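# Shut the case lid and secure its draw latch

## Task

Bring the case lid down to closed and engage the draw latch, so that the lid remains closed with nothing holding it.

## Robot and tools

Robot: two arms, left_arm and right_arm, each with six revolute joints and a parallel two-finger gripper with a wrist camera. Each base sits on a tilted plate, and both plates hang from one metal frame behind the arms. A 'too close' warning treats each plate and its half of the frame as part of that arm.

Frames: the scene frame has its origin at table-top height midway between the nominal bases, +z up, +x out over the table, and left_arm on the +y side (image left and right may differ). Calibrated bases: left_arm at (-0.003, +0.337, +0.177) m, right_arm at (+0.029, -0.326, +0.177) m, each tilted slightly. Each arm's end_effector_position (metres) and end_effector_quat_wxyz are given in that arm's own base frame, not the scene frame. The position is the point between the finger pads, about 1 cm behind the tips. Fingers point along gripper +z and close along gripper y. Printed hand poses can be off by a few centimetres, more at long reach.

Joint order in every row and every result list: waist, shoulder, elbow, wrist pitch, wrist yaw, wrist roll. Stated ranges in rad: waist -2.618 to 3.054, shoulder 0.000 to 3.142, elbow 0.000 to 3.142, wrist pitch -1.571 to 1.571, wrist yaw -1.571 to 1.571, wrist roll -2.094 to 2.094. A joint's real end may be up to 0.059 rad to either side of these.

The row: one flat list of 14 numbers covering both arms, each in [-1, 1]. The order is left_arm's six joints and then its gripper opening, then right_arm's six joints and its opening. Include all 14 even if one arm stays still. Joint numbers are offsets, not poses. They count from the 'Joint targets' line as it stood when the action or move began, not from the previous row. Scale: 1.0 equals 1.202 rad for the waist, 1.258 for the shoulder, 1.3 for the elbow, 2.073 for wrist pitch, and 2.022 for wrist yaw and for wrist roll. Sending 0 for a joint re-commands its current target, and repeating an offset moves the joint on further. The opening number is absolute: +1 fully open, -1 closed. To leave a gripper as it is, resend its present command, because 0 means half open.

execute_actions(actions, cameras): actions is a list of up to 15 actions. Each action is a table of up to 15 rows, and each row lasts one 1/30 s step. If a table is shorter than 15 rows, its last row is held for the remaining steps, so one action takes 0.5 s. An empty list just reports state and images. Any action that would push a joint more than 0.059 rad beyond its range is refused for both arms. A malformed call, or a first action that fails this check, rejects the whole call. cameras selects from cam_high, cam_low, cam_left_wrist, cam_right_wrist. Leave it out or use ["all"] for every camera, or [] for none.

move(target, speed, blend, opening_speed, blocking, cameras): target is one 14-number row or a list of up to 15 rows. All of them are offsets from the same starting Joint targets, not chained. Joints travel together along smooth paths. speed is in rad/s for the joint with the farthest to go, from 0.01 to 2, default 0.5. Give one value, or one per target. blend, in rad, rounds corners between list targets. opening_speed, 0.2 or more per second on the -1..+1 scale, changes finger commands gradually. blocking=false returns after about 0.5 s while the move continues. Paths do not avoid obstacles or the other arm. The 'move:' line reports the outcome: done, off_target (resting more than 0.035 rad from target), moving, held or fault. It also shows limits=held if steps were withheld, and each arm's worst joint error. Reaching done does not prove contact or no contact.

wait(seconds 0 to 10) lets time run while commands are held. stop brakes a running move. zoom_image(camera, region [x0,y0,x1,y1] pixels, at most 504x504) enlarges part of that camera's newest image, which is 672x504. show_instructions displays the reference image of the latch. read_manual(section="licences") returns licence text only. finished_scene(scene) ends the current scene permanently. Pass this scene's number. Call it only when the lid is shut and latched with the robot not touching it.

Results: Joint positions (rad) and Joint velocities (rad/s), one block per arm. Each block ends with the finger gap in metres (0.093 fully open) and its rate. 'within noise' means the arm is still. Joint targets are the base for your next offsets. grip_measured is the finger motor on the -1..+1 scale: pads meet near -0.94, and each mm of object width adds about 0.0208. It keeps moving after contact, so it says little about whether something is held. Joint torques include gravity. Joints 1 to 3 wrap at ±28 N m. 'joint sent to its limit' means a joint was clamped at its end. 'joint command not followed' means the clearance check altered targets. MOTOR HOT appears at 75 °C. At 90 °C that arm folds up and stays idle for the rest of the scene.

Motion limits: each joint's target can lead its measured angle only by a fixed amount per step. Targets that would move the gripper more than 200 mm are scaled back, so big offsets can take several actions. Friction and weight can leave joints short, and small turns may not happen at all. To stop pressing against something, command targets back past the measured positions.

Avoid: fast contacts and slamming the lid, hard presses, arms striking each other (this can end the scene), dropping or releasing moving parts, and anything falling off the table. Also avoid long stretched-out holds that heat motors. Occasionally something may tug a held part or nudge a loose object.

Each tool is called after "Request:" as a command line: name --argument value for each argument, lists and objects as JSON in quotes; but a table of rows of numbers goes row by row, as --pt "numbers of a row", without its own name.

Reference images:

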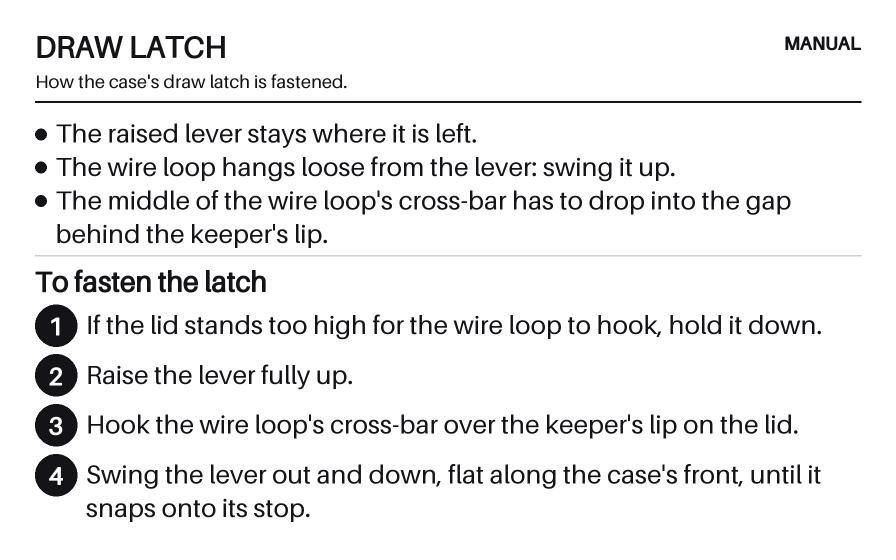

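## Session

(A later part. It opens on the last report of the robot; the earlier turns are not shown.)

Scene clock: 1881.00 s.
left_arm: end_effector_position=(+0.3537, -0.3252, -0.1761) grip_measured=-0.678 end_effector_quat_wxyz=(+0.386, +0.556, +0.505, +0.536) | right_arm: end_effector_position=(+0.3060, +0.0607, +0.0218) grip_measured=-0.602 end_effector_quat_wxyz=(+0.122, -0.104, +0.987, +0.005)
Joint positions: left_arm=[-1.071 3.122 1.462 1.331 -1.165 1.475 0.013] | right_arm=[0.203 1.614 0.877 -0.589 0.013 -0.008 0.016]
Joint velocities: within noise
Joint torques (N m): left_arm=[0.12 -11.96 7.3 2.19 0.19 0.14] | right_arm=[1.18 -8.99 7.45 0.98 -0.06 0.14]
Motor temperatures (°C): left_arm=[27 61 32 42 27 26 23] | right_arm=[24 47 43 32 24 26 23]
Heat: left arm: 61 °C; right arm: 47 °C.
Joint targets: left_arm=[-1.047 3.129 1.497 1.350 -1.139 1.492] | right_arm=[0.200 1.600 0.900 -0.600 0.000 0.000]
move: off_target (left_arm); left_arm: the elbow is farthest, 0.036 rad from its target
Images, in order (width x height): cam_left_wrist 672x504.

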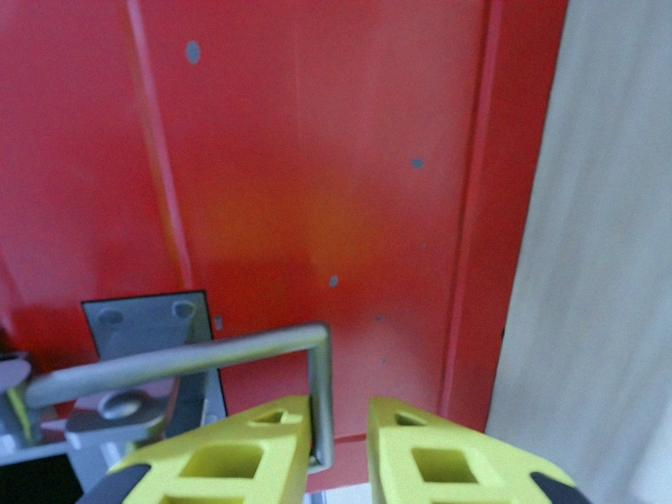

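Request:
move --target '[-0.0286,-0.0374,-0.0681,0.0086,-0.0162,-0.0126,-0.68,0,0,0,0,0,0,-0.6]' --speed 0.2 --cameras '["cam_left_wrist"]'

Request:
zoom_image --camera "cam_left_wrist" --region '[150, 220, 450, 504]'

Scene clock: 1887.63 s.
left_arm: end_effector_position=(+0.3454, -0.3250, -0.1778) grip_measured=-0.678 end_effector_quat_wxyz=(+0.394, +0.563, +0.499, +0.528) | right_arm: end_effector_position=(+0.3060, +0.0607, +0.0218) grip_measured=-0.602 end_effector_quat_wxyz=(+0.122, -0.104, +0.987, +0.005)
Joint positions: left_arm=[-1.085 3.122 1.427 1.368 -1.148 1.475 0.013] | right_arm=[0.203 1.614 0.877 -0.589 0.013 -0.008 0.016]
Joint velocities: within noise
Joint torques (N m): left_arm=[-1.66 -16.03 1.88 1.98 -0.28 -0.13] | right_arm=[1.18 -9.01 7.46 0.98 -0.06 0.14]
Motor temperatures (°C): left_arm=[27 62 32 42 27 26 23] | right_arm=[24 47 43 32 24 26 23]
Heat: left arm: 62 °C; right arm: 47 °C.
Joint targets: left_arm=[-1.081 3.082 1.409 1.368 -1.172 1.467] | right_arm=[0.200 1.600 0.900 -0.600 0.000 0.000]
move: off_target (left_arm); left_arm: the shoulder is farthest, 0.040 rad from its target
Images, in order (width x height): cam_left_wrist 672x504.

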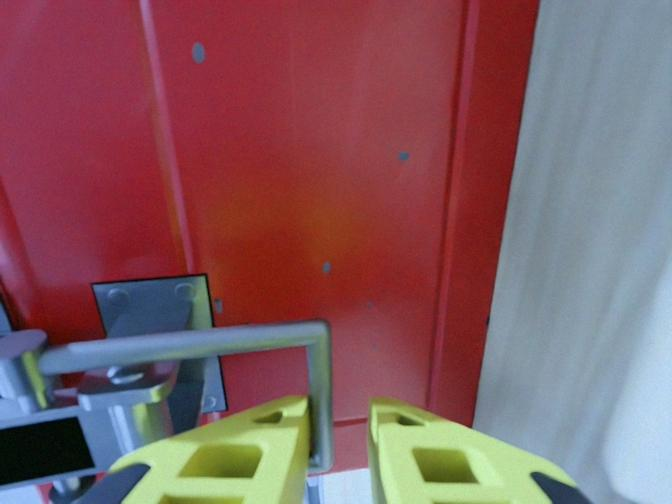

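Scaled by 1.680 from the camera's 672x504 image, which has a finer 960x720 frame.

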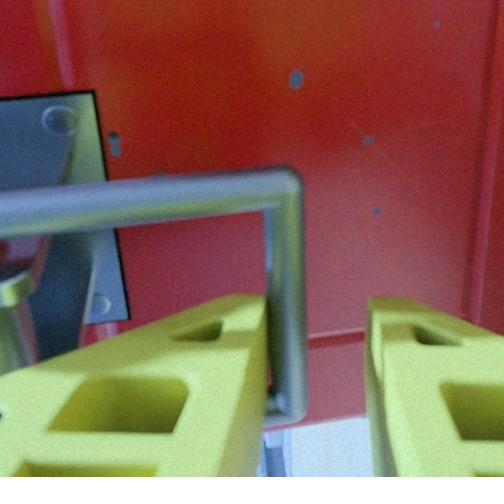

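Request:
move --target '[0,-0.0160,-0.005,-0.005,0,0,-0.68,0,0,0,0,0,0,-0.6]' --speed 0.2 --cameras '["cam_left_wrist"]'

Request:
zoom_image --camera "cam_left_wrist" --region '[150, 220, 450, 504]'

Scene clock: 1894.97 s.
left_arm: end_effector_position=(+0.3449, -0.3251, -0.1773) grip_measured=-0.678 end_effector_quat_wxyz=(+0.394, +0.566, +0.497, +0.526) | right_arm: end_effector_position=(+0.3060, +0.0607, +0.0218) grip_measured=-0.602 end_effector_quat_wxyz=(+0.122, -0.104, +0.987, +0.005)
Joint positions: left_arm=[-1.085 3.116 1.418 1.367 -1.141 1.475 0.013] | right_arm=[0.203 1.614 0.877 -0.589 0.013 -0.008 0.016]
Joint velocities: within noise
Joint torques (N m): left_arm=[-1.62 -17.28 2.15 1.86 -0.35 -0.12] | right_arm=[1.18 -9.01 7.46 0.98 -0.06 0.14]
Motor temperatures (°C): left_arm=[27 67 31 42 27 26 23] | right_arm=[24 47 43 32 24 26 23]
Heat: left arm: 67 °C; right arm: 47 °C.
Joint targets: left_arm=[-1.081 3.062 1.402 1.357 -1.172 1.467] | right_arm=[0.200 1.600 0.900 -0.599 0.000 0.000]
move: off_target (left_arm); left_arm: the shoulder is farthest, 0.054 rad from its target
Images, in order (width x height): cam_left_wrist 672x504.

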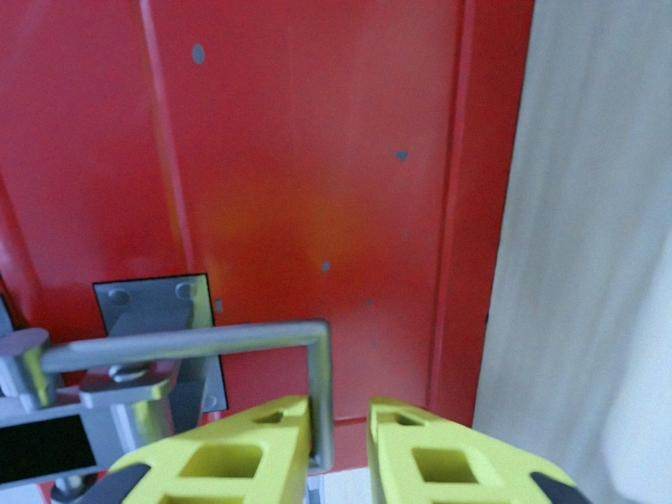

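Scaled by 1.680 from the camera's 672x504 image, which has a finer 960x720 frame.

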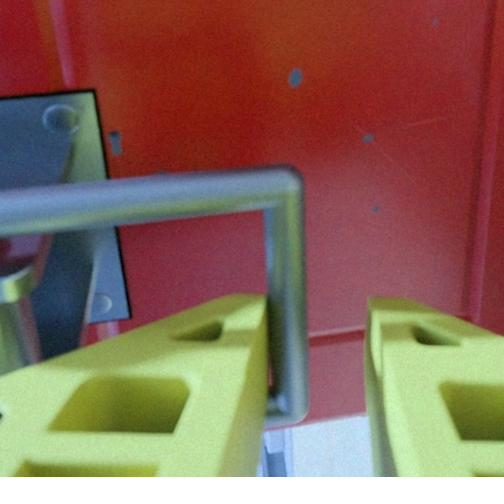

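Request:
move --target '[0,0.0160,0.005,0.005,0,0,-0.68,0.25,0,0,0.08,0,0,-0.6]' --speed 0.4 --cameras '["cam_right_wrist","cam_left_wrist"]'

Scene clock: 1904.97 s.
left_arm: end_effector_position=(+0.3449, -0.3250, -0.1772) grip_measured=-0.678 end_effector_quat_wxyz=(+0.394, +0.566, +0.497, +0.526) | right_arm: end_effector_position=(+0.3043, +0.1644, +0.0330) grip_measured=-0.602 end_effector_quat_wxyz=(+0.190, -0.245, +0.950, +0.043)
Joint positions: left_arm=[-1.085 3.116 1.417 1.367 -1.141 1.475 0.013] | right_arm=[0.5 1.614 0.877 -0.442 0.009 -0.008 0.016]
Joint velocities: within noise
Joint torques (N m): left_arm=[-1.63 -15.45 2.8 2 -0.35 -0.13] | right_arm=[1.48 -8.96 7.94 1.67 -0.01 0.14]
Motor temperatures (°C): left_arm=[27 75 31 41 27 26 23] | right_arm=[24 47 44 31 24 26 23]
Heat: left arm: 75 °C; right arm: 47 °C. Fold the left arm in close to its base, or ease its load, before you think long.
Joint targets: left_arm=[-1.081 3.082 1.408 1.368 -1.172 1.467] | right_arm=[0.500 1.600 0.900 -0.434 0.001 0.000]
MOTOR HOT: the shoulder of the left arm reports 75 °C; the controller's stop level is 90 °C. To cool a motor, set the load down, stop pushing, or move to a pose that needs little force.
move: done
Images, in order (width x height): cam_left_wrist 672x504, cam_right_wrist 672x504.

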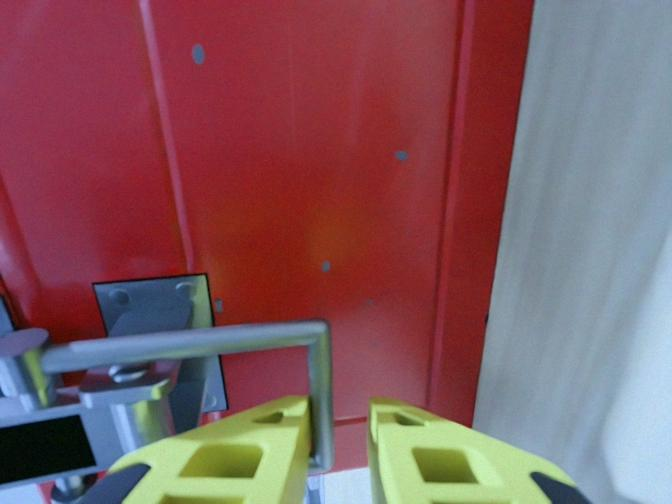

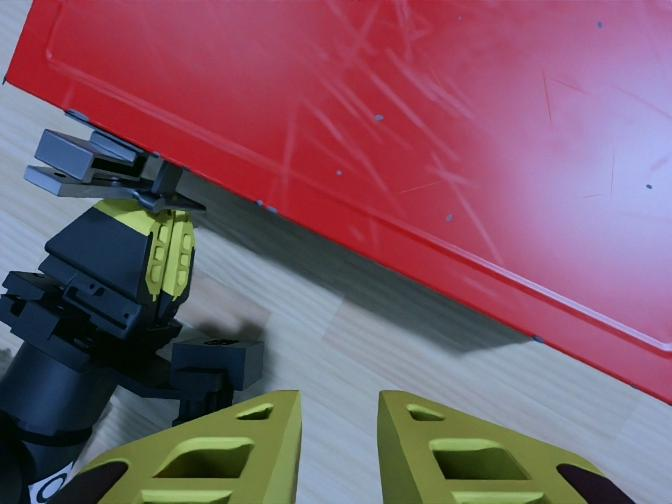

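Request:
move --target '[-0.1057,0,0,-0.0617,-0.0584,-0.0673,-0.6,0,0,0,0,0,0,-0.6]' --speed 0.5 --cameras '["cam_right_wrist","cam_left_wrist"]'

Request:
zoom_image --camera "cam_right_wrist" --region '[0, 50, 300, 504]'

Scene clock: 1909.17 s.
left_arm: end_effector_position=(+0.2998, -0.3383, -0.1838) grip_measured=-0.601 end_effector_quat_wxyz=(+0.391, +0.559, +0.500, +0.533) | right_arm: end_effector_position=(+0.3045, +0.1645, +0.0331) grip_measured=-0.602 end_effector_quat_wxyz=(+0.191, -0.245, +0.950, +0.043)
Joint positions: left_arm=[-1.211 3.116 1.417 1.246 -1.28 1.344 0.016] | right_arm=[0.5 1.614 0.877 -0.44 0.009 -0.008 0.016]
Joint velocities: within noise
Joint torques (N m): left_arm=[-1.54 -15.39 2.77 1.81 -0.24 -0.17] | right_arm=[1.48 -8.98 7.94 1.67 -0.01 0.14]
Motor temperatures (°C): left_arm=[27 76 30 41 27 26 23] | right_arm=[24 47 44 32 24 26 23]
Heat: left arm: 76 °C; right arm: 47 °C. Fold the left arm in close to its base, or ease its load, before you think long.
Joint targets: left_arm=[-1.208 3.082 1.408 1.240 -1.290 1.331] | right_arm=[0.500 1.600 0.900 -0.434 0.001 0.000]
MOTOR HOT: still on. The shoulder of the left arm reports 76 °C.
move: done
Images, in order (width x height): cam_left_wrist 672x504, cam_right_wrist 672x504.

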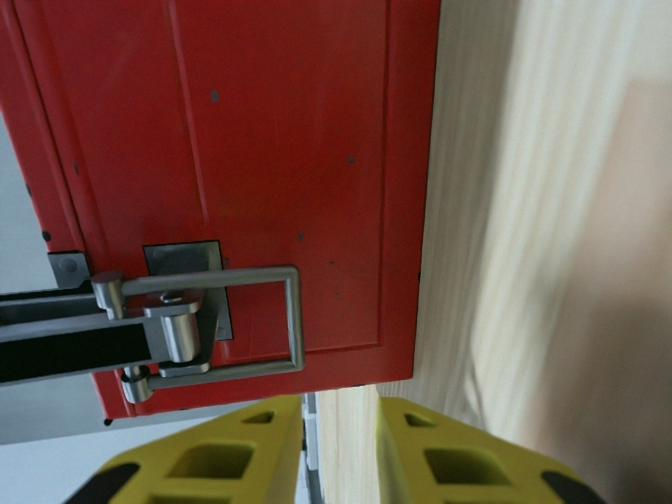

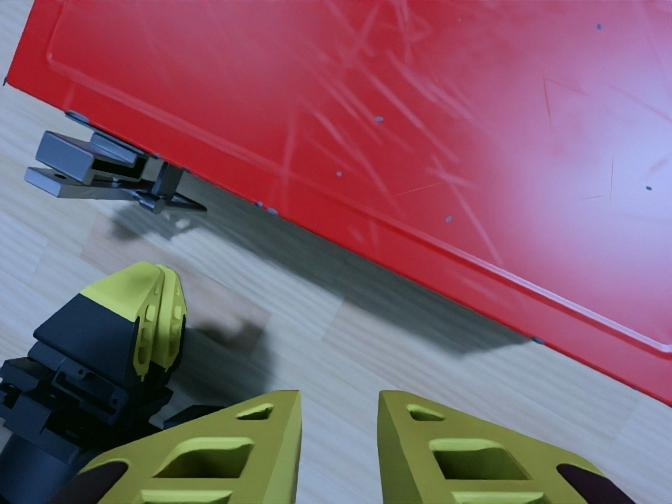

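Scaled by 1.110 from the camera's 672x504 image, which has a finer 960x720 frame.

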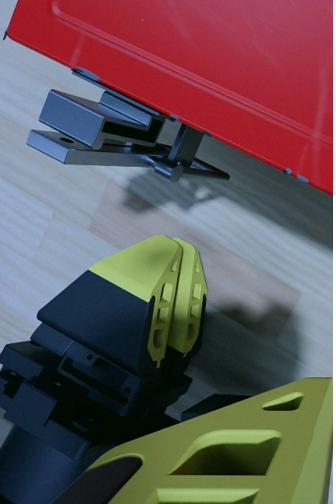

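Request:
move --pt "0 -0.3 0 -0.18 0 0 -0.6 0 0 0 0 0 0 -0.6" --pt "0 -1.0 -0.39 -0.35 0 0 -0.6 0 0 0 0 0 0 -0.6" --speed 0.8 --cameras '["cam_right_wrist"]'

Request:
zoom_image --camera "cam_right_wrist" --region '[0, 50, 260, 260]'

Scene clock: 1918.83 s.
left_arm: end_effector_position=(+0.2913, -0.3146, +0.1561) grip_measured=-0.601 end_effector_quat_wxyz=(+0.402, +0.546, +0.508, +0.531) | right_arm: end_effector_position=(+0.3046, +0.1646, +0.0331) grip_measured=-0.602 end_effector_quat_wxyz=(+0.191, -0.245, +0.949, +0.043)
Joint positions: left_arm=[-1.211 1.851 0.914 0.521 -1.288 1.341 0.016] | right_arm=[0.5 1.614 0.877 -0.44 0.009 -0.008 0.016]
Joint velocities: within noise
Joint torques (N m): left_arm=[-1.26 -10.22 6.15 1.8 -0.13 -0.15] | right_arm=[1.5 -8.96 7.94 1.66 -0.01 0.14]
Motor temperatures (°C): left_arm=[27 79 30 40 27 26 23] | right_arm=[24 47 45 32 24 26 23]
Heat: left arm: 79 °C; right arm: 47 °C. Fold the left arm in close to its base, or ease its load, before you think long.
Joint targets: left_arm=[-1.208 1.824 0.901 0.514 -1.290 1.331] | right_arm=[0.500 1.600 0.900 -0.434 0.001 0.000]
MOTOR HOT: still on. The shoulder of the left arm reports 79 °C.
move: done
Images, in order (width x height): cam_right_wrist 672x504.

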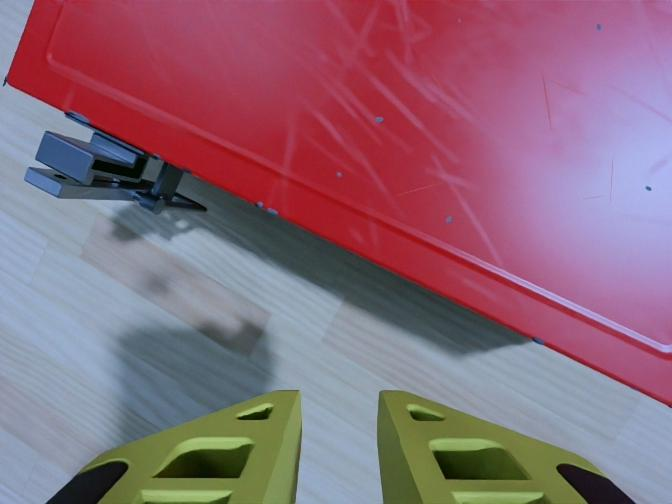

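Scaled by 1.938 from the camera's 672x504 image, which has a finer 960x720 frame.

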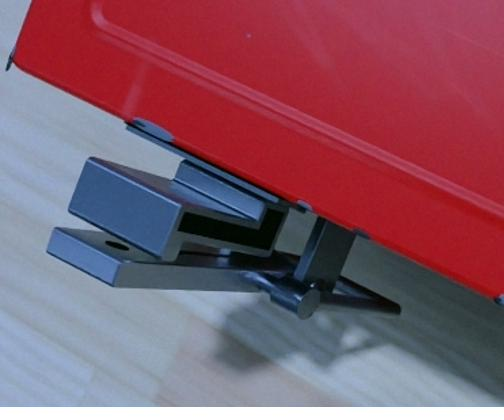

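Request:
move --target '[0,-0.42,-0.42,0,0,0,-0.6,0,0,0,0,0,0,-0.6]' --speed 0.9 --cameras '["cam_high"]'

Scene clock: 1921.77 s.
left_arm: end_effector_position=(+0.2410, -0.1811, +0.1541) grip_measured=-0.601 end_effector_quat_wxyz=(+0.396, +0.551, +0.505, +0.533) | right_arm: end_effector_position=(+0.3046, +0.1646, +0.0332) grip_measured=-0.602 end_effector_quat_wxyz=(+0.191, -0.245, +0.949, +0.043)
Joint positions: left_arm=[-1.211 1.314 0.367 0.513 -1.288 1.341 0.016] | right_arm=[0.5 1.614 0.877 -0.44 0.009 -0.008 0.016]
Joint velocities: within noise
Joint torques (N m): left_arm=[-0.77 -4.51 6.27 1.9 -0.13 -0.15] | right_arm=[1.48 -8.96 7.94 1.66 -0.01 0.14]
Motor temperatures (°C): left_arm=[27 77 30 40 27 26 23] | right_arm=[24 47 45 32 24 26 23]
Heat: left arm: 77 °C; right arm: 47 °C. Fold the left arm in close to its base, or ease its load, before you think long.
Joint targets: left_arm=[-1.208 1.296 0.355 0.514 -1.290 1.331] | right_arm=[0.500 1.600 0.900 -0.433 0.001 0.000]
MOTOR HOT: still on. The shoulder of the left arm reports 77 °C.
move: done
Images, in order (width x height): cam_high 672x504.

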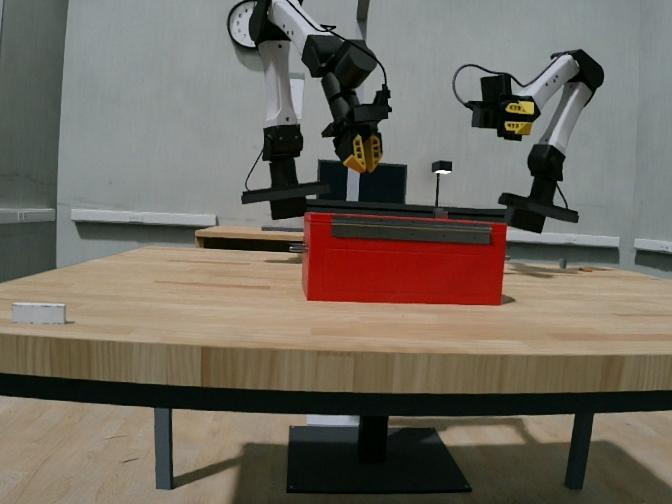

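Request:
move --target '[0,0,0,0,0,0,-0.6,0.2952,0.6438,0.7217,-0.3272,0.0732,0.3974,-0.6]' --speed 0.7 --cameras '["cam_right_wrist"]'

Request:
zoom_image --camera "cam_right_wrist" --region '[180, 250, 480, 504]'

Scene clock: 1949.07 s.
left_arm: end_effector_position=(+0.2410, -0.1811, +0.1541) grip_measured=-0.601 end_effector_quat_wxyz=(+0.396, +0.551, +0.505, +0.533) | right_arm: end_effector_position=(+0.2942, +0.3060, -0.0312) grip_measured=-0.602 end_effector_quat_wxyz=(+0.011, -0.036, +0.996, -0.087)
Joint positions: left_arm=[-1.211 1.314 0.367 0.513 -1.288 1.341 0.016] | right_arm=[0.858 2.394 1.81 -1.1 0.135 0.794 0.016]
Joint velocities: within noise
Joint torques (N m): left_arm=[-0.73 -4.46 6.23 1.89 -0.13 -0.15] | right_arm=[1.84 -12.26 7.92 0.32 0.4 0.14]
Motor temperatures (°C): left_arm=[27 60 31 39 27 26 23] | right_arm=[24 46 46 32 24 26 23]
Heat: left arm: 60 °C; right arm: 46 °C.
Joint targets: left_arm=[-1.208 1.296 0.355 0.514 -1.290 1.331] | right_arm=[0.855 2.409 1.838 -1.112 0.148 0.804]
MOTOR HOT: cleared for the motors of the left arm.
move: done
Images, in order (width x height): cam_right_wrist 672x504.

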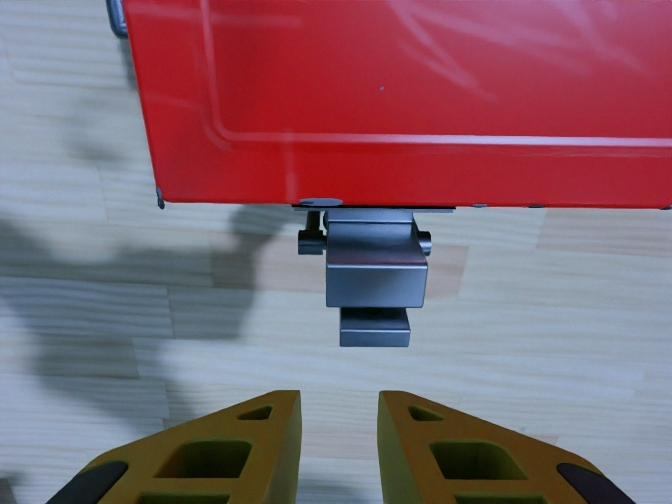

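Scaled by 1.680 from the camera's 672x504 image, which has a finer 960x720 frame.

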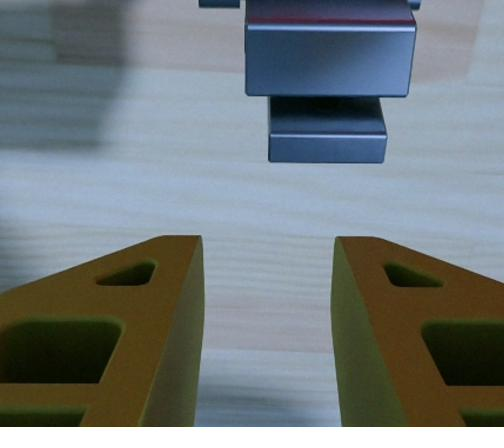

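Request:
zoom_image --camera "cam_right_wrist" --region '[280, 190, 480, 360]'

Scaled by 2.520 from the camera's 672x504 image, which has a finer 960x720 frame.

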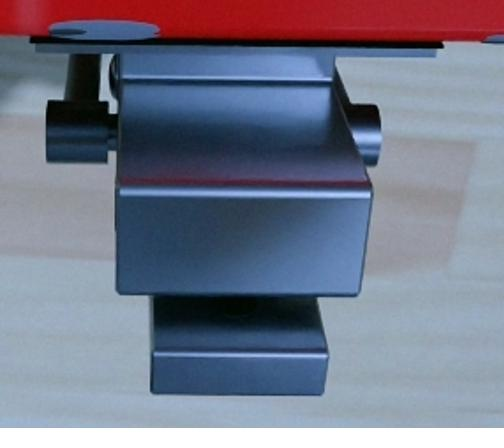

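Request:
move --pt "-0.3849 0.4167 -0.0012 -0.0210 0.1861 -0.9709 -1 0.1206 -0.2854 -0.3369 0.2952 0.2235 -0.002 0.3" --pt "-0.3849 0.4167 -0.0012 -0.0210 0.1861 -0.9709 -1 0.3534 -0.0702 -0.8252 0.7997 0.4672 -0.0244 0.3" --speed 0.8 --blend 0.1

Scene clock: 2027.70 s.
left_arm: end_effector_position=(+0.1080, -0.2847, -0.0101) grip_measured=-0.991 end_effector_quat_wxyz=(+0.496, +0.311, +0.808, -0.067) | right_arm: end_effector_position=(+0.2436, +0.2913, -0.0627) grip_measured=+0.298 end_effector_quat_wxyz=(+0.547, -0.068, +0.832, -0.052)
Joint positions: left_arm=[-1.664 1.809 0.367 0.477 -0.919 -0.622 0] | right_arm=[1.277 2.309 0.773 0.538 1.081 0.763 0.06]
Joint velocities: within noise
Joint torques (N m): left_arm=[-1.29 -4.15 3.99 1.69 -0.28 -0.1] | right_arm=[1.33 -9.09 3.03 1.86 0.82 0]
Motor temperatures (°C): left_arm=[27 48 32 39 27 26 23] | right_arm=[24 53 44 29 24 26 23]
Heat: left arm: 48 °C; right arm: 53 °C.
Joint targets: left_arm=[-1.671 1.820 0.354 0.471 -0.914 -0.632] | right_arm=[1.280 2.321 0.765 0.546 1.093 0.754]
move: done

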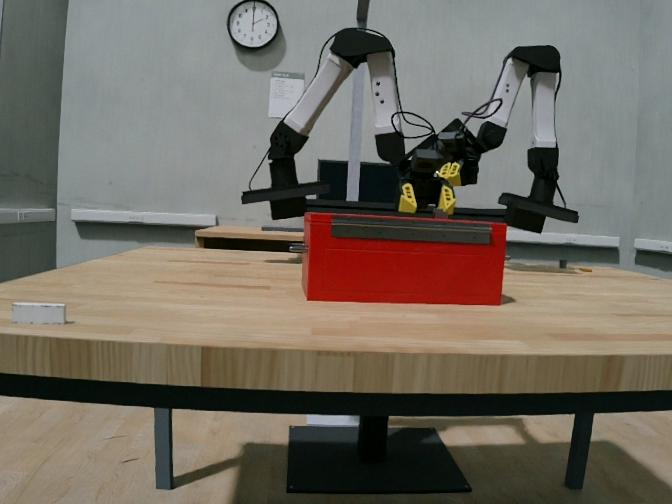

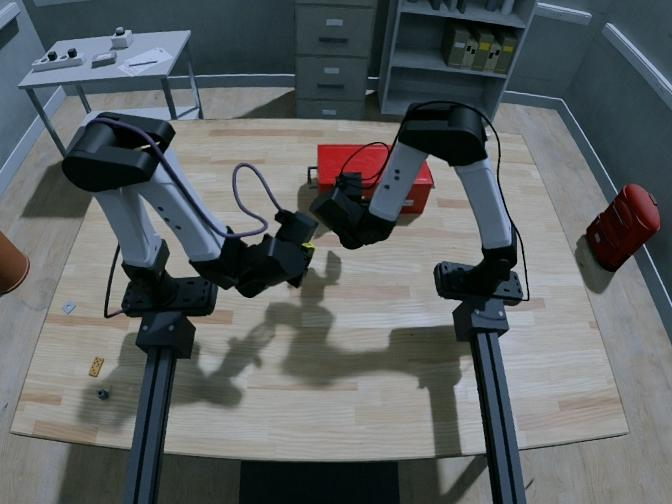

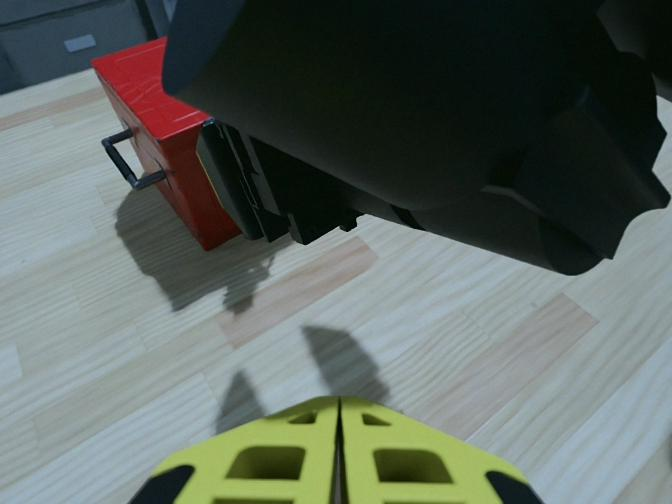

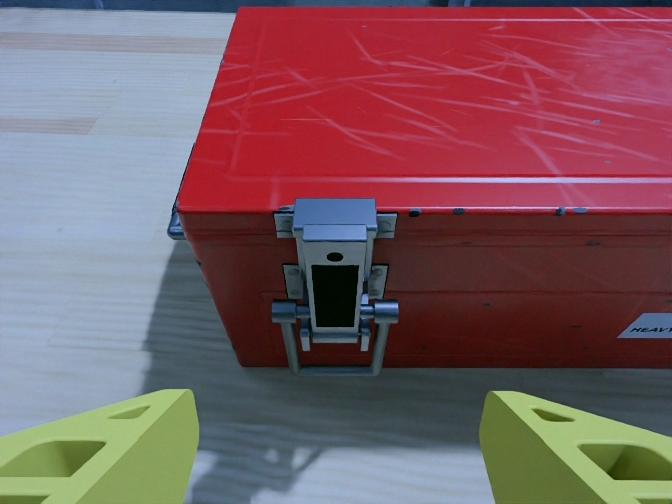

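Request:
move --pt "0 0 0 0 0 0 -1 -0.1511 0.0591 0.0535 0.1176 -0.0572 -0.1369 0.3" --pt "0 0 0 0 0 0 -1 -0.1660 0.1970 0.0911 0.1861 -0.0636 -0.1475 0.3" --speed 0.4 --cameras '["cam_left_wrist","cam_right_wrist"]'

Scene clock: 2043.87 s.
left_arm: end_effector_position=(+0.1079, -0.2846, -0.0102) grip_measured=-0.991 end_effector_quat_wxyz=(+0.496, +0.311, +0.808, -0.067) | right_arm: end_effector_position=(+0.3054, +0.2817, -0.1071) grip_measured=+0.298 end_effector_quat_wxyz=(+0.550, -0.073, +0.829, -0.066)
Joint positions: left_arm=[-1.664 1.809 0.367 0.476 -0.919 -0.622 0] | right_arm=[1.088 2.555 0.864 0.925 0.979 0.465 0.06]
Joint velocities: within noise
Joint torques (N m): left_arm=[-1.29 -4.15 3.97 1.68 -0.28 -0.1] | right_arm=[0.85 -10.06 4.42 2.17 0.38 0.02]
Motor temperatures (°C): left_arm=[27 47 31 40 27 26 23] | right_arm=[24 50 42 30 24 26 23]
Heat: left arm: 47 °C; right arm: 50 °C.
Joint targets: left_arm=[-1.671 1.820 0.354 0.471 -0.913 -0.632] | right_arm=[1.080 2.569 0.884 0.932 0.965 0.456]
move: done
Images, in order (width x height): cam_left_wrist 672x504, cam_right_wrist 672x504.

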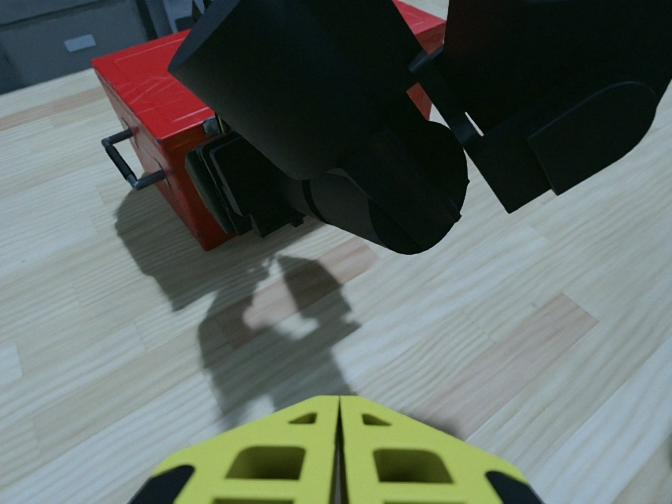

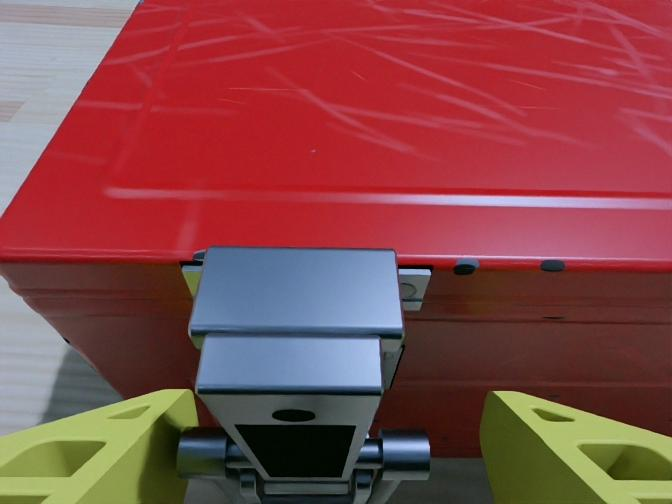

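Request:
move --pt "0 0 0 0 0 0 -1 0.0116 -0.0180 -0.0070 -0.0130 0.0044 0.0054 0.3" --pt "0 0 0 0 0 0 -1 -0.0116 0.1400 0.0568 0.0561 -0.0055 -0.0084 0.3" --speed 0.3 --cameras '["cam_left_wrist","cam_right_wrist"]'

Scene clock: 2058.23 s.
left_arm: end_effector_position=(+0.1079, -0.2846, -0.0102) grip_measured=-0.991 end_effector_quat_wxyz=(+0.496, +0.311, +0.808, -0.067) | right_arm: end_effector_position=(+0.3087, +0.2779, -0.1483) grip_measured=+0.298 end_effector_quat_wxyz=(+0.550, -0.073, +0.829, -0.065)
Joint positions: left_arm=[-1.664 1.809 0.367 0.476 -0.919 -0.622 0] | right_arm=[1.074 2.73 0.94 1.041 0.968 0.448 0.06]
Joint velocities: within noise
Joint torques (N m): left_arm=[-1.29 -4.15 3.96 1.69 -0.27 -0.1] | right_arm=[0.94 -10.41 3.73 2.18 0.36 -0.01]
Motor temperatures (°C): left_arm=[27 47 31 40 27 26 23] | right_arm=[24 48 41 31 24 26 23]
Heat: left arm: 47 °C; right arm: 48 °C.
Joint targets: left_arm=[-1.671 1.820 0.354 0.471 -0.913 -0.632] | right_arm=[1.067 2.745 0.957 1.048 0.954 0.439]
move: done
Images, in order (width x height): cam_left_wrist 672x504, cam_right_wrist 672x504.

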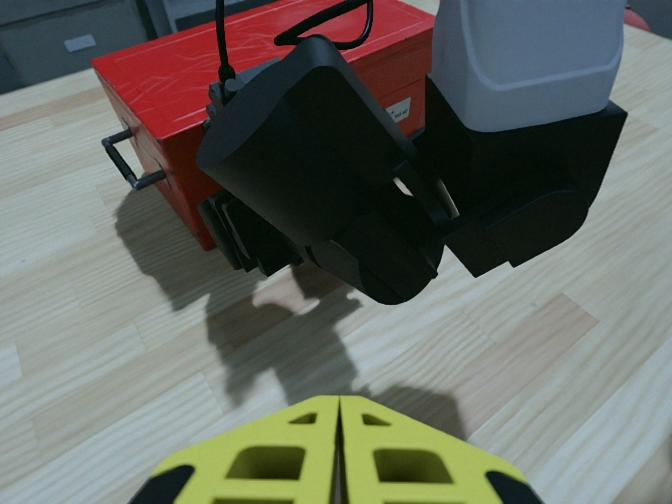

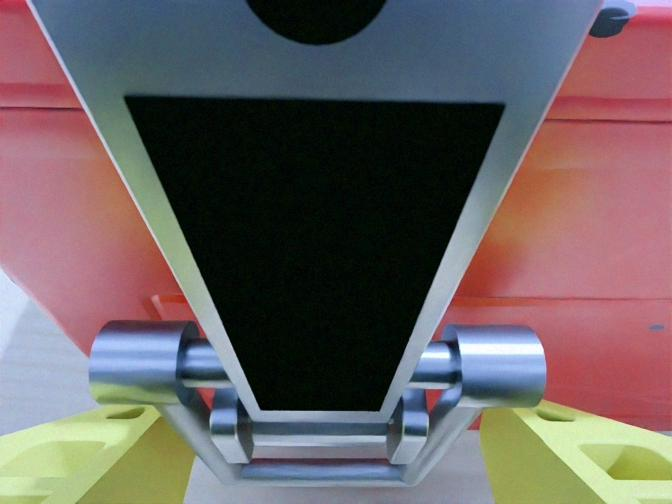

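Request:
move --target '[0,0,0,0,0,0,-1,0,0,0,0,0,0,-0.11]' --opening_speed 0.6 --cameras '["cam_left_wrist","cam_right_wrist"]'

Scene clock: 2074.90 s.
left_arm: end_effector_position=(+0.1079, -0.2846, -0.0102) grip_measured=-0.991 end_effector_quat_wxyz=(+0.496, +0.311, +0.808, -0.067) | right_arm: end_effector_position=(+0.3092, +0.2812, -0.1486) grip_measured=-0.106 end_effector_quat_wxyz=(+0.549, -0.074, +0.830, -0.059)
Joint positions: left_arm=[-1.664 1.809 0.367 0.476 -0.919 -0.622 0] | right_arm=[1.074 2.73 0.945 1.043 0.956 0.448 0.04]
Joint velocities: within noise
Joint torques (N m): left_arm=[-1.32 -4.16 3.97 1.69 -0.28 -0.1] | right_arm=[0.95 -10.44 3.41 2.21 0.48 0]
Motor temperatures (°C): left_arm=[27 46 31 40 27 26 23] | right_arm=[24 49 40 32 24 26 23]
Heat: left arm: 46 °C; right arm: 49 °C.
Joint targets: left_arm=[-1.671 1.820 0.354 0.471 -0.913 -0.633] | right_arm=[1.067 2.745 0.957 1.048 0.953 0.439]
move: done
Images, in order (width x height): cam_left_wrist 672x504, cam_right_wrist 672x504.

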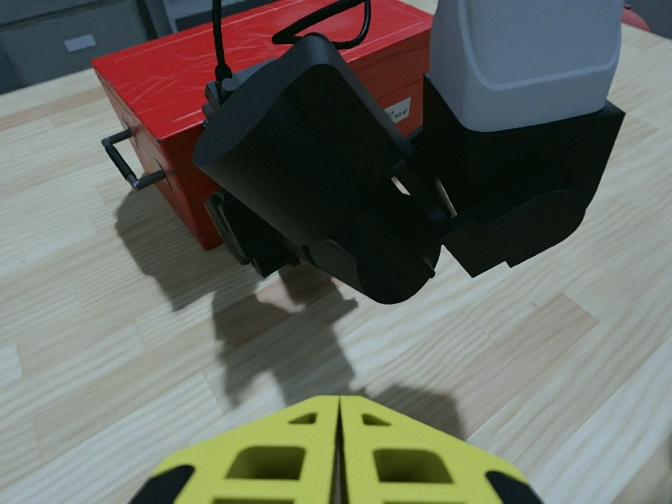

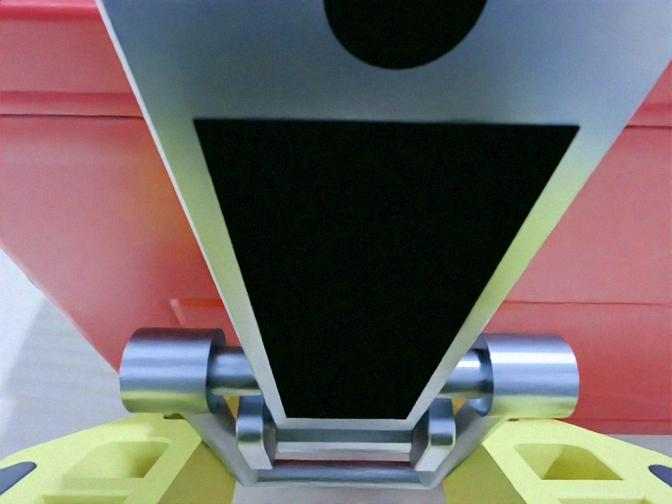

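Request:
move --pt "0 0 0 0 0 0 -1 0.0698 -0.0697 -0.0578 -0.0490 0.0303 0.0537 -0.11" --pt "0 0 0 0 0 0 -1 0.1054 -0.1638 -0.0943 -0.1091 0.0439 0.0845 -0.11" --speed 0.3 --blend 0.02 --cameras '["cam_left_wrist","cam_right_wrist"]'

Scene clock: 2114.53 s.
left_arm: end_effector_position=(+0.1079, -0.2846, -0.0102) grip_measured=-0.991 end_effector_quat_wxyz=(+0.496, +0.311, +0.808, -0.067) | right_arm: end_effector_position=(+0.2669, +0.2829, -0.1269) grip_measured=-0.107 end_effector_quat_wxyz=(+0.533, -0.088, +0.840, -0.062)
Joint positions: left_arm=[-1.664 1.809 0.367 0.476 -0.919 -0.622 0] | right_arm=[1.188 2.577 0.84 0.823 1.004 0.609 0.04]
Joint velocities: within noise
Joint torques (N m): left_arm=[-1.29 -4.12 3.97 1.69 -0.28 -0.09] | right_arm=[1.61 -15.01 2.28 1.92 1.03 0.08]
Motor temperatures (°C): left_arm=[27 45 30 39 27 26 24] | right_arm=[24 49 39 34 24 26 23]
Heat: left arm: 45 °C; right arm: 49 °C.
Joint targets: left_arm=[-1.671 1.820 0.354 0.471 -0.913 -0.632] | right_arm=[1.193 2.539 0.835 0.822 1.042 0.610]
move: off_target (right_arm); right_arm: the shoulder is farthest, 0.038 rad from its target
Images, in order (width x height): cam_left_wrist 672x504, cam_right_wrist 672x504.

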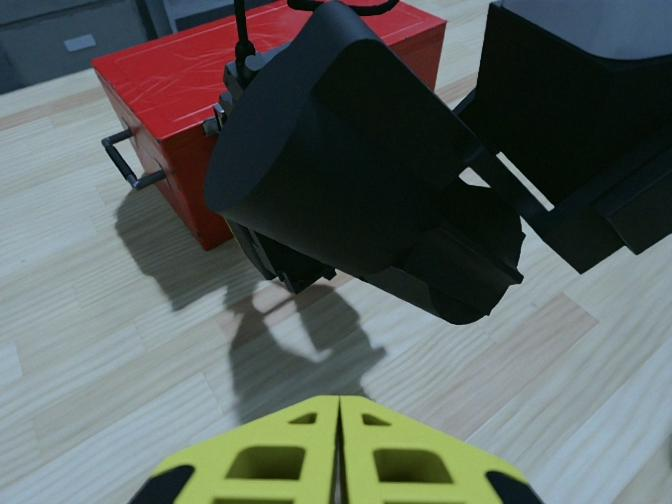

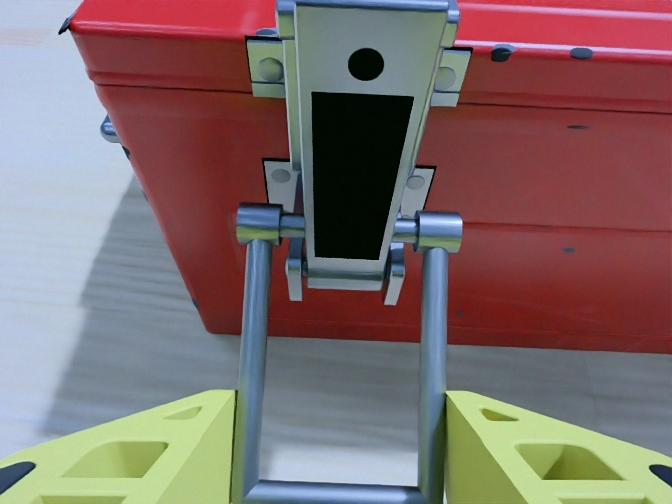

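Request:
move --pt "0 0 0 0 0 0 -1 -0.0153 -0.1037 -0.0076 -0.0371 -0.0057 -0.0136 -0.11" --pt "0 0 0 0 0 0 -1 -0.0564 -0.1443 0.0092 -0.0440 -0.0224 -0.0477 -0.11" --speed 0.25 --blend 0.02 --cameras '["cam_left_wrist","cam_right_wrist"]'

Request:
zoom_image --camera "cam_left_wrist" --region '[150, 20, 400, 220]'

Scene clock: 2122.03 s.
left_arm: end_effector_position=(+0.1079, -0.2846, -0.0102) grip_measured=-0.991 end_effector_quat_wxyz=(+0.496, +0.311, +0.808, -0.067) | right_arm: end_effector_position=(+0.2925, +0.3002, -0.0636) grip_measured=-0.107 end_effector_quat_wxyz=(+0.550, -0.073, +0.830, -0.047)
Joint positions: left_arm=[-1.664 1.809 0.367 0.476 -0.919 -0.622 0] | right_arm=[1.141 2.371 0.834 0.747 0.99 0.529 0.04]
Joint velocities: within noise
Joint torques (N m): left_arm=[-1.29 -4.14 3.97 1.69 -0.28 -0.1] | right_arm=[0.13 -12.41 4.77 1.9 0.62 -0.09]
Motor temperatures (°C): left_arm=[27 45 30 39 27 26 24] | right_arm=[24 50 39 34 24 26 23]
Heat: left arm: 45 °C; right arm: 50 °C.
Joint targets: left_arm=[-1.671 1.820 0.354 0.471 -0.913 -0.632] | right_arm=[1.125 2.358 0.847 0.731 0.997 0.514]
move: done
Images, in order (width x height): cam_left_wrist 672x504, cam_right_wrist 672x504.

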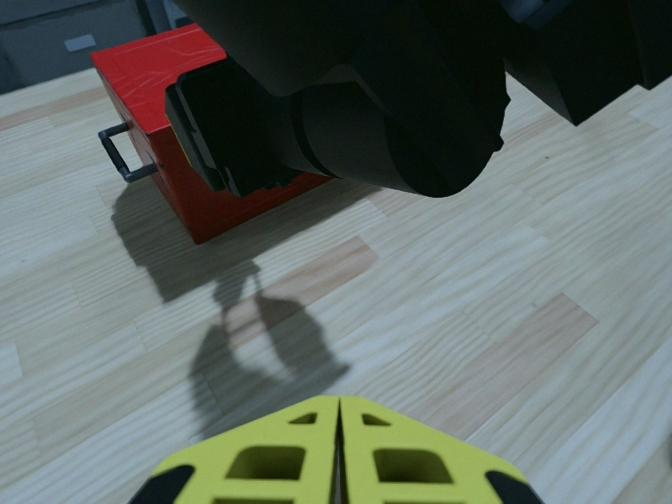

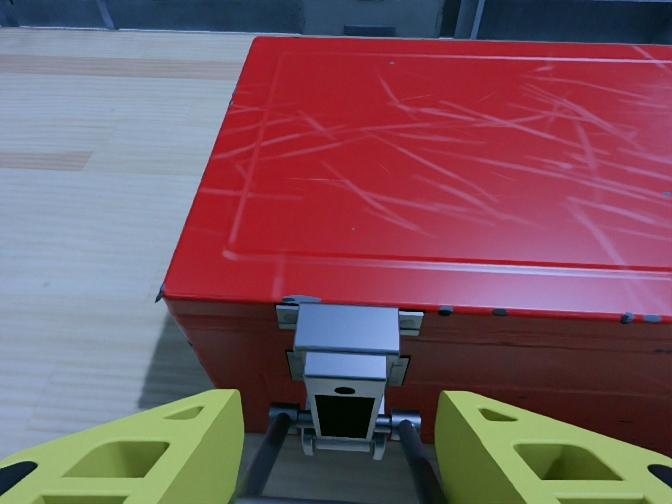

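Scaled by 2.016 from the camera's 672x504 image, which has a finer 960x720 frame.

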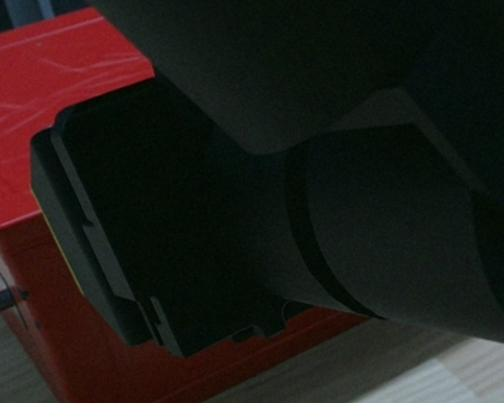

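Request:
move --target '[0,0,0,0,0,0,-1,-0.0749,0.0324,0.0487,0.0226,-0.0328,-0.0543,-0.11]' --speed 0.2 --cameras '["cam_left_wrist","cam_right_wrist"]'

Scene clock: 2136.93 s.
left_arm: end_effector_position=(+0.1079, -0.2846, -0.0102) grip_measured=-0.991 end_effector_quat_wxyz=(+0.496, +0.311, +0.808, -0.067) | right_arm: end_effector_position=(+0.3303, +0.3019, -0.0543) grip_measured=-0.107 end_effector_quat_wxyz=(+0.554, -0.069, +0.828, -0.048)
Joint positions: left_arm=[-1.664 1.809 0.367 0.476 -0.919 -0.622 0] | right_arm=[1.047 2.378 0.897 0.786 0.931 0.419 0.04]
Joint velocities: within noise
Joint torques (N m): left_arm=[-1.29 -4.21 3.96 1.69 -0.29 -0.1] | right_arm=[0.62 -9.54 5.09 2.07 0.48 -0.08]
Motor temperatures (°C): left_arm=[27 45 30 39 27 26 24] | right_arm=[24 51 39 33 24 26 23]
Heat: left arm: 45 °C; right arm: 51 °C.
Joint targets: left_arm=[-1.671 1.820 0.354 0.471 -0.913 -0.632] | right_arm=[1.035 2.398 0.910 0.777 0.930 0.404]
move: done
Images, in order (width x height): cam_left_wrist 672x504, cam_right_wrist 672x504.

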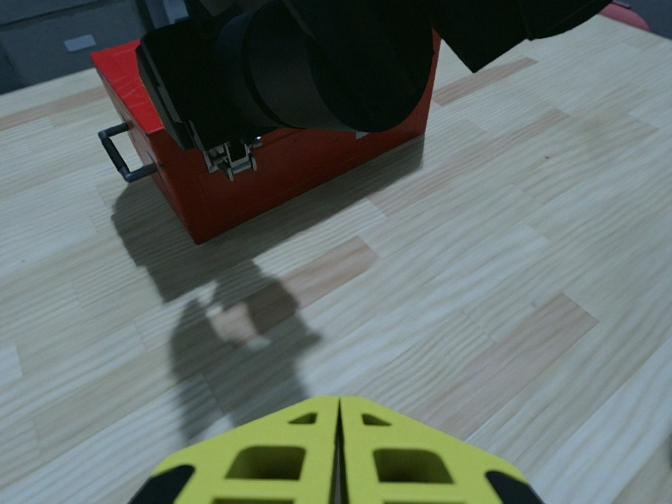

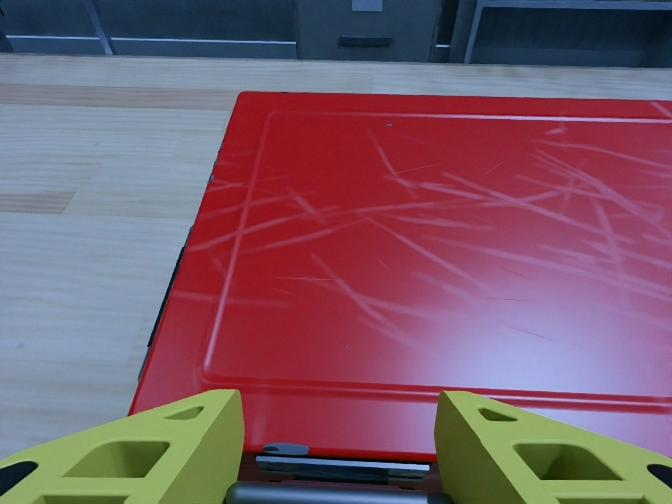

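Request:
move --target '[0,0,0,0,0,0,-1,-0.0241,0.0185,0.0218,0.0097,-0.0108,-0.0153,-0.11]' --speed 0.15 --cameras '["cam_left_wrist","cam_right_wrist"]'

Request:
zoom_image --camera "cam_left_wrist" --region '[150, 80, 300, 220]'

Request:
zoom_image --camera "cam_right_wrist" --region '[180, 380, 500, 504]'

Scene clock: 2148.90 s.
left_arm: end_effector_position=(+0.1079, -0.2846, -0.0102) grip_measured=-0.991 end_effector_quat_wxyz=(+0.496, +0.311, +0.808, -0.067) | right_arm: end_effector_position=(+0.3420, +0.3015, -0.0574) grip_measured=-0.107 end_effector_quat_wxyz=(+0.553, -0.070, +0.829, -0.050)
Joint positions: left_arm=[-1.664 1.809 0.367 0.476 -0.919 -0.622 0] | right_arm=[1.018 2.401 0.923 0.805 0.909 0.387 0.04]
Joint velocities: within noise
Joint torques (N m): left_arm=[-1.31 -4.16 3.97 1.68 -0.28 -0.09] | right_arm=[0.69 -9.69 5.3 2.14 0.46 -0.04]
Motor temperatures (°C): left_arm=[27 45 30 39 27 26 24] | right_arm=[24 50 39 33 24 26 23]
Heat: left arm: 45 °C; right arm: 50 °C.
Joint targets: left_arm=[-1.671 1.820 0.354 0.471 -0.913 -0.632] | right_arm=[1.006 2.422 0.938 0.798 0.909 0.373]
move: done
Images, in order (width x height): cam_left_wrist 672x504, cam_right_wrist 672x504.

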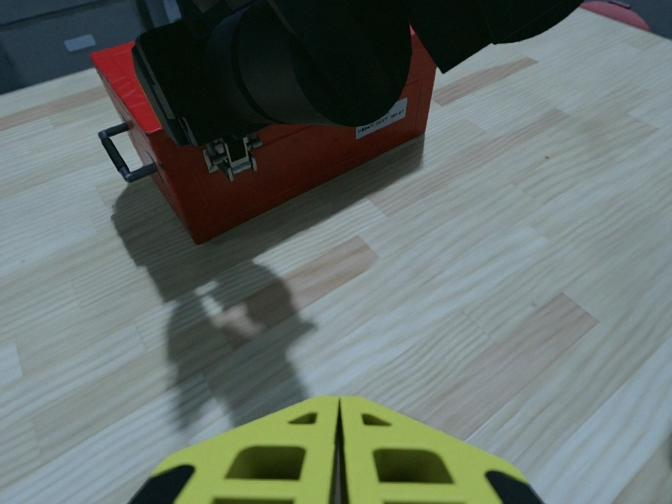

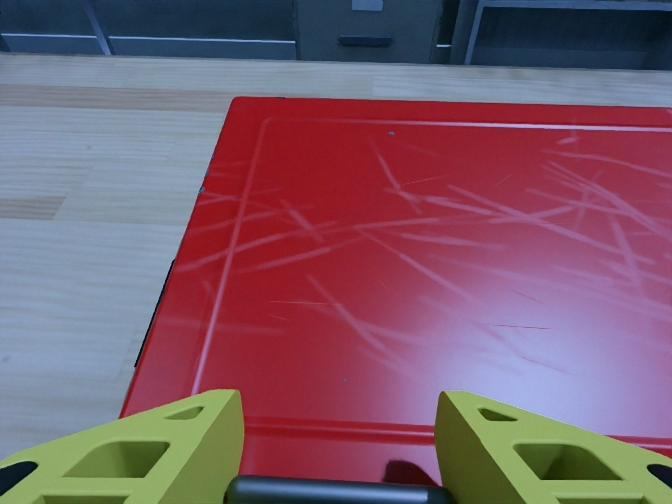

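Scaled by 3.360 from the camera's 672x504 image, which has a finer 960x720 frame.

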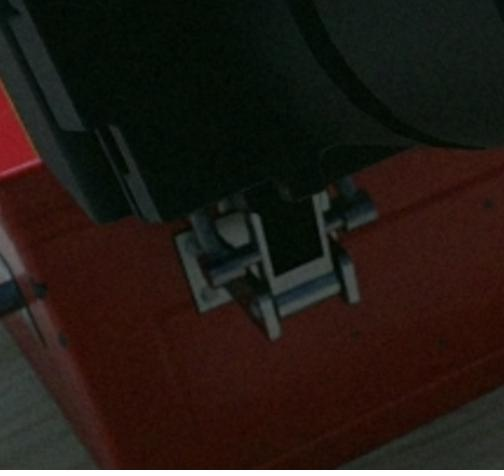

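Scaled by 1.575 from the camera's 672x504 image, which has a finer 960x720 frame.

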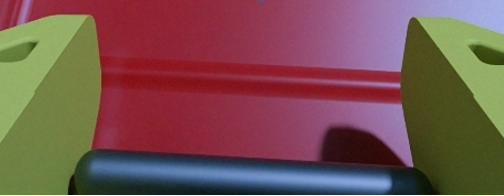

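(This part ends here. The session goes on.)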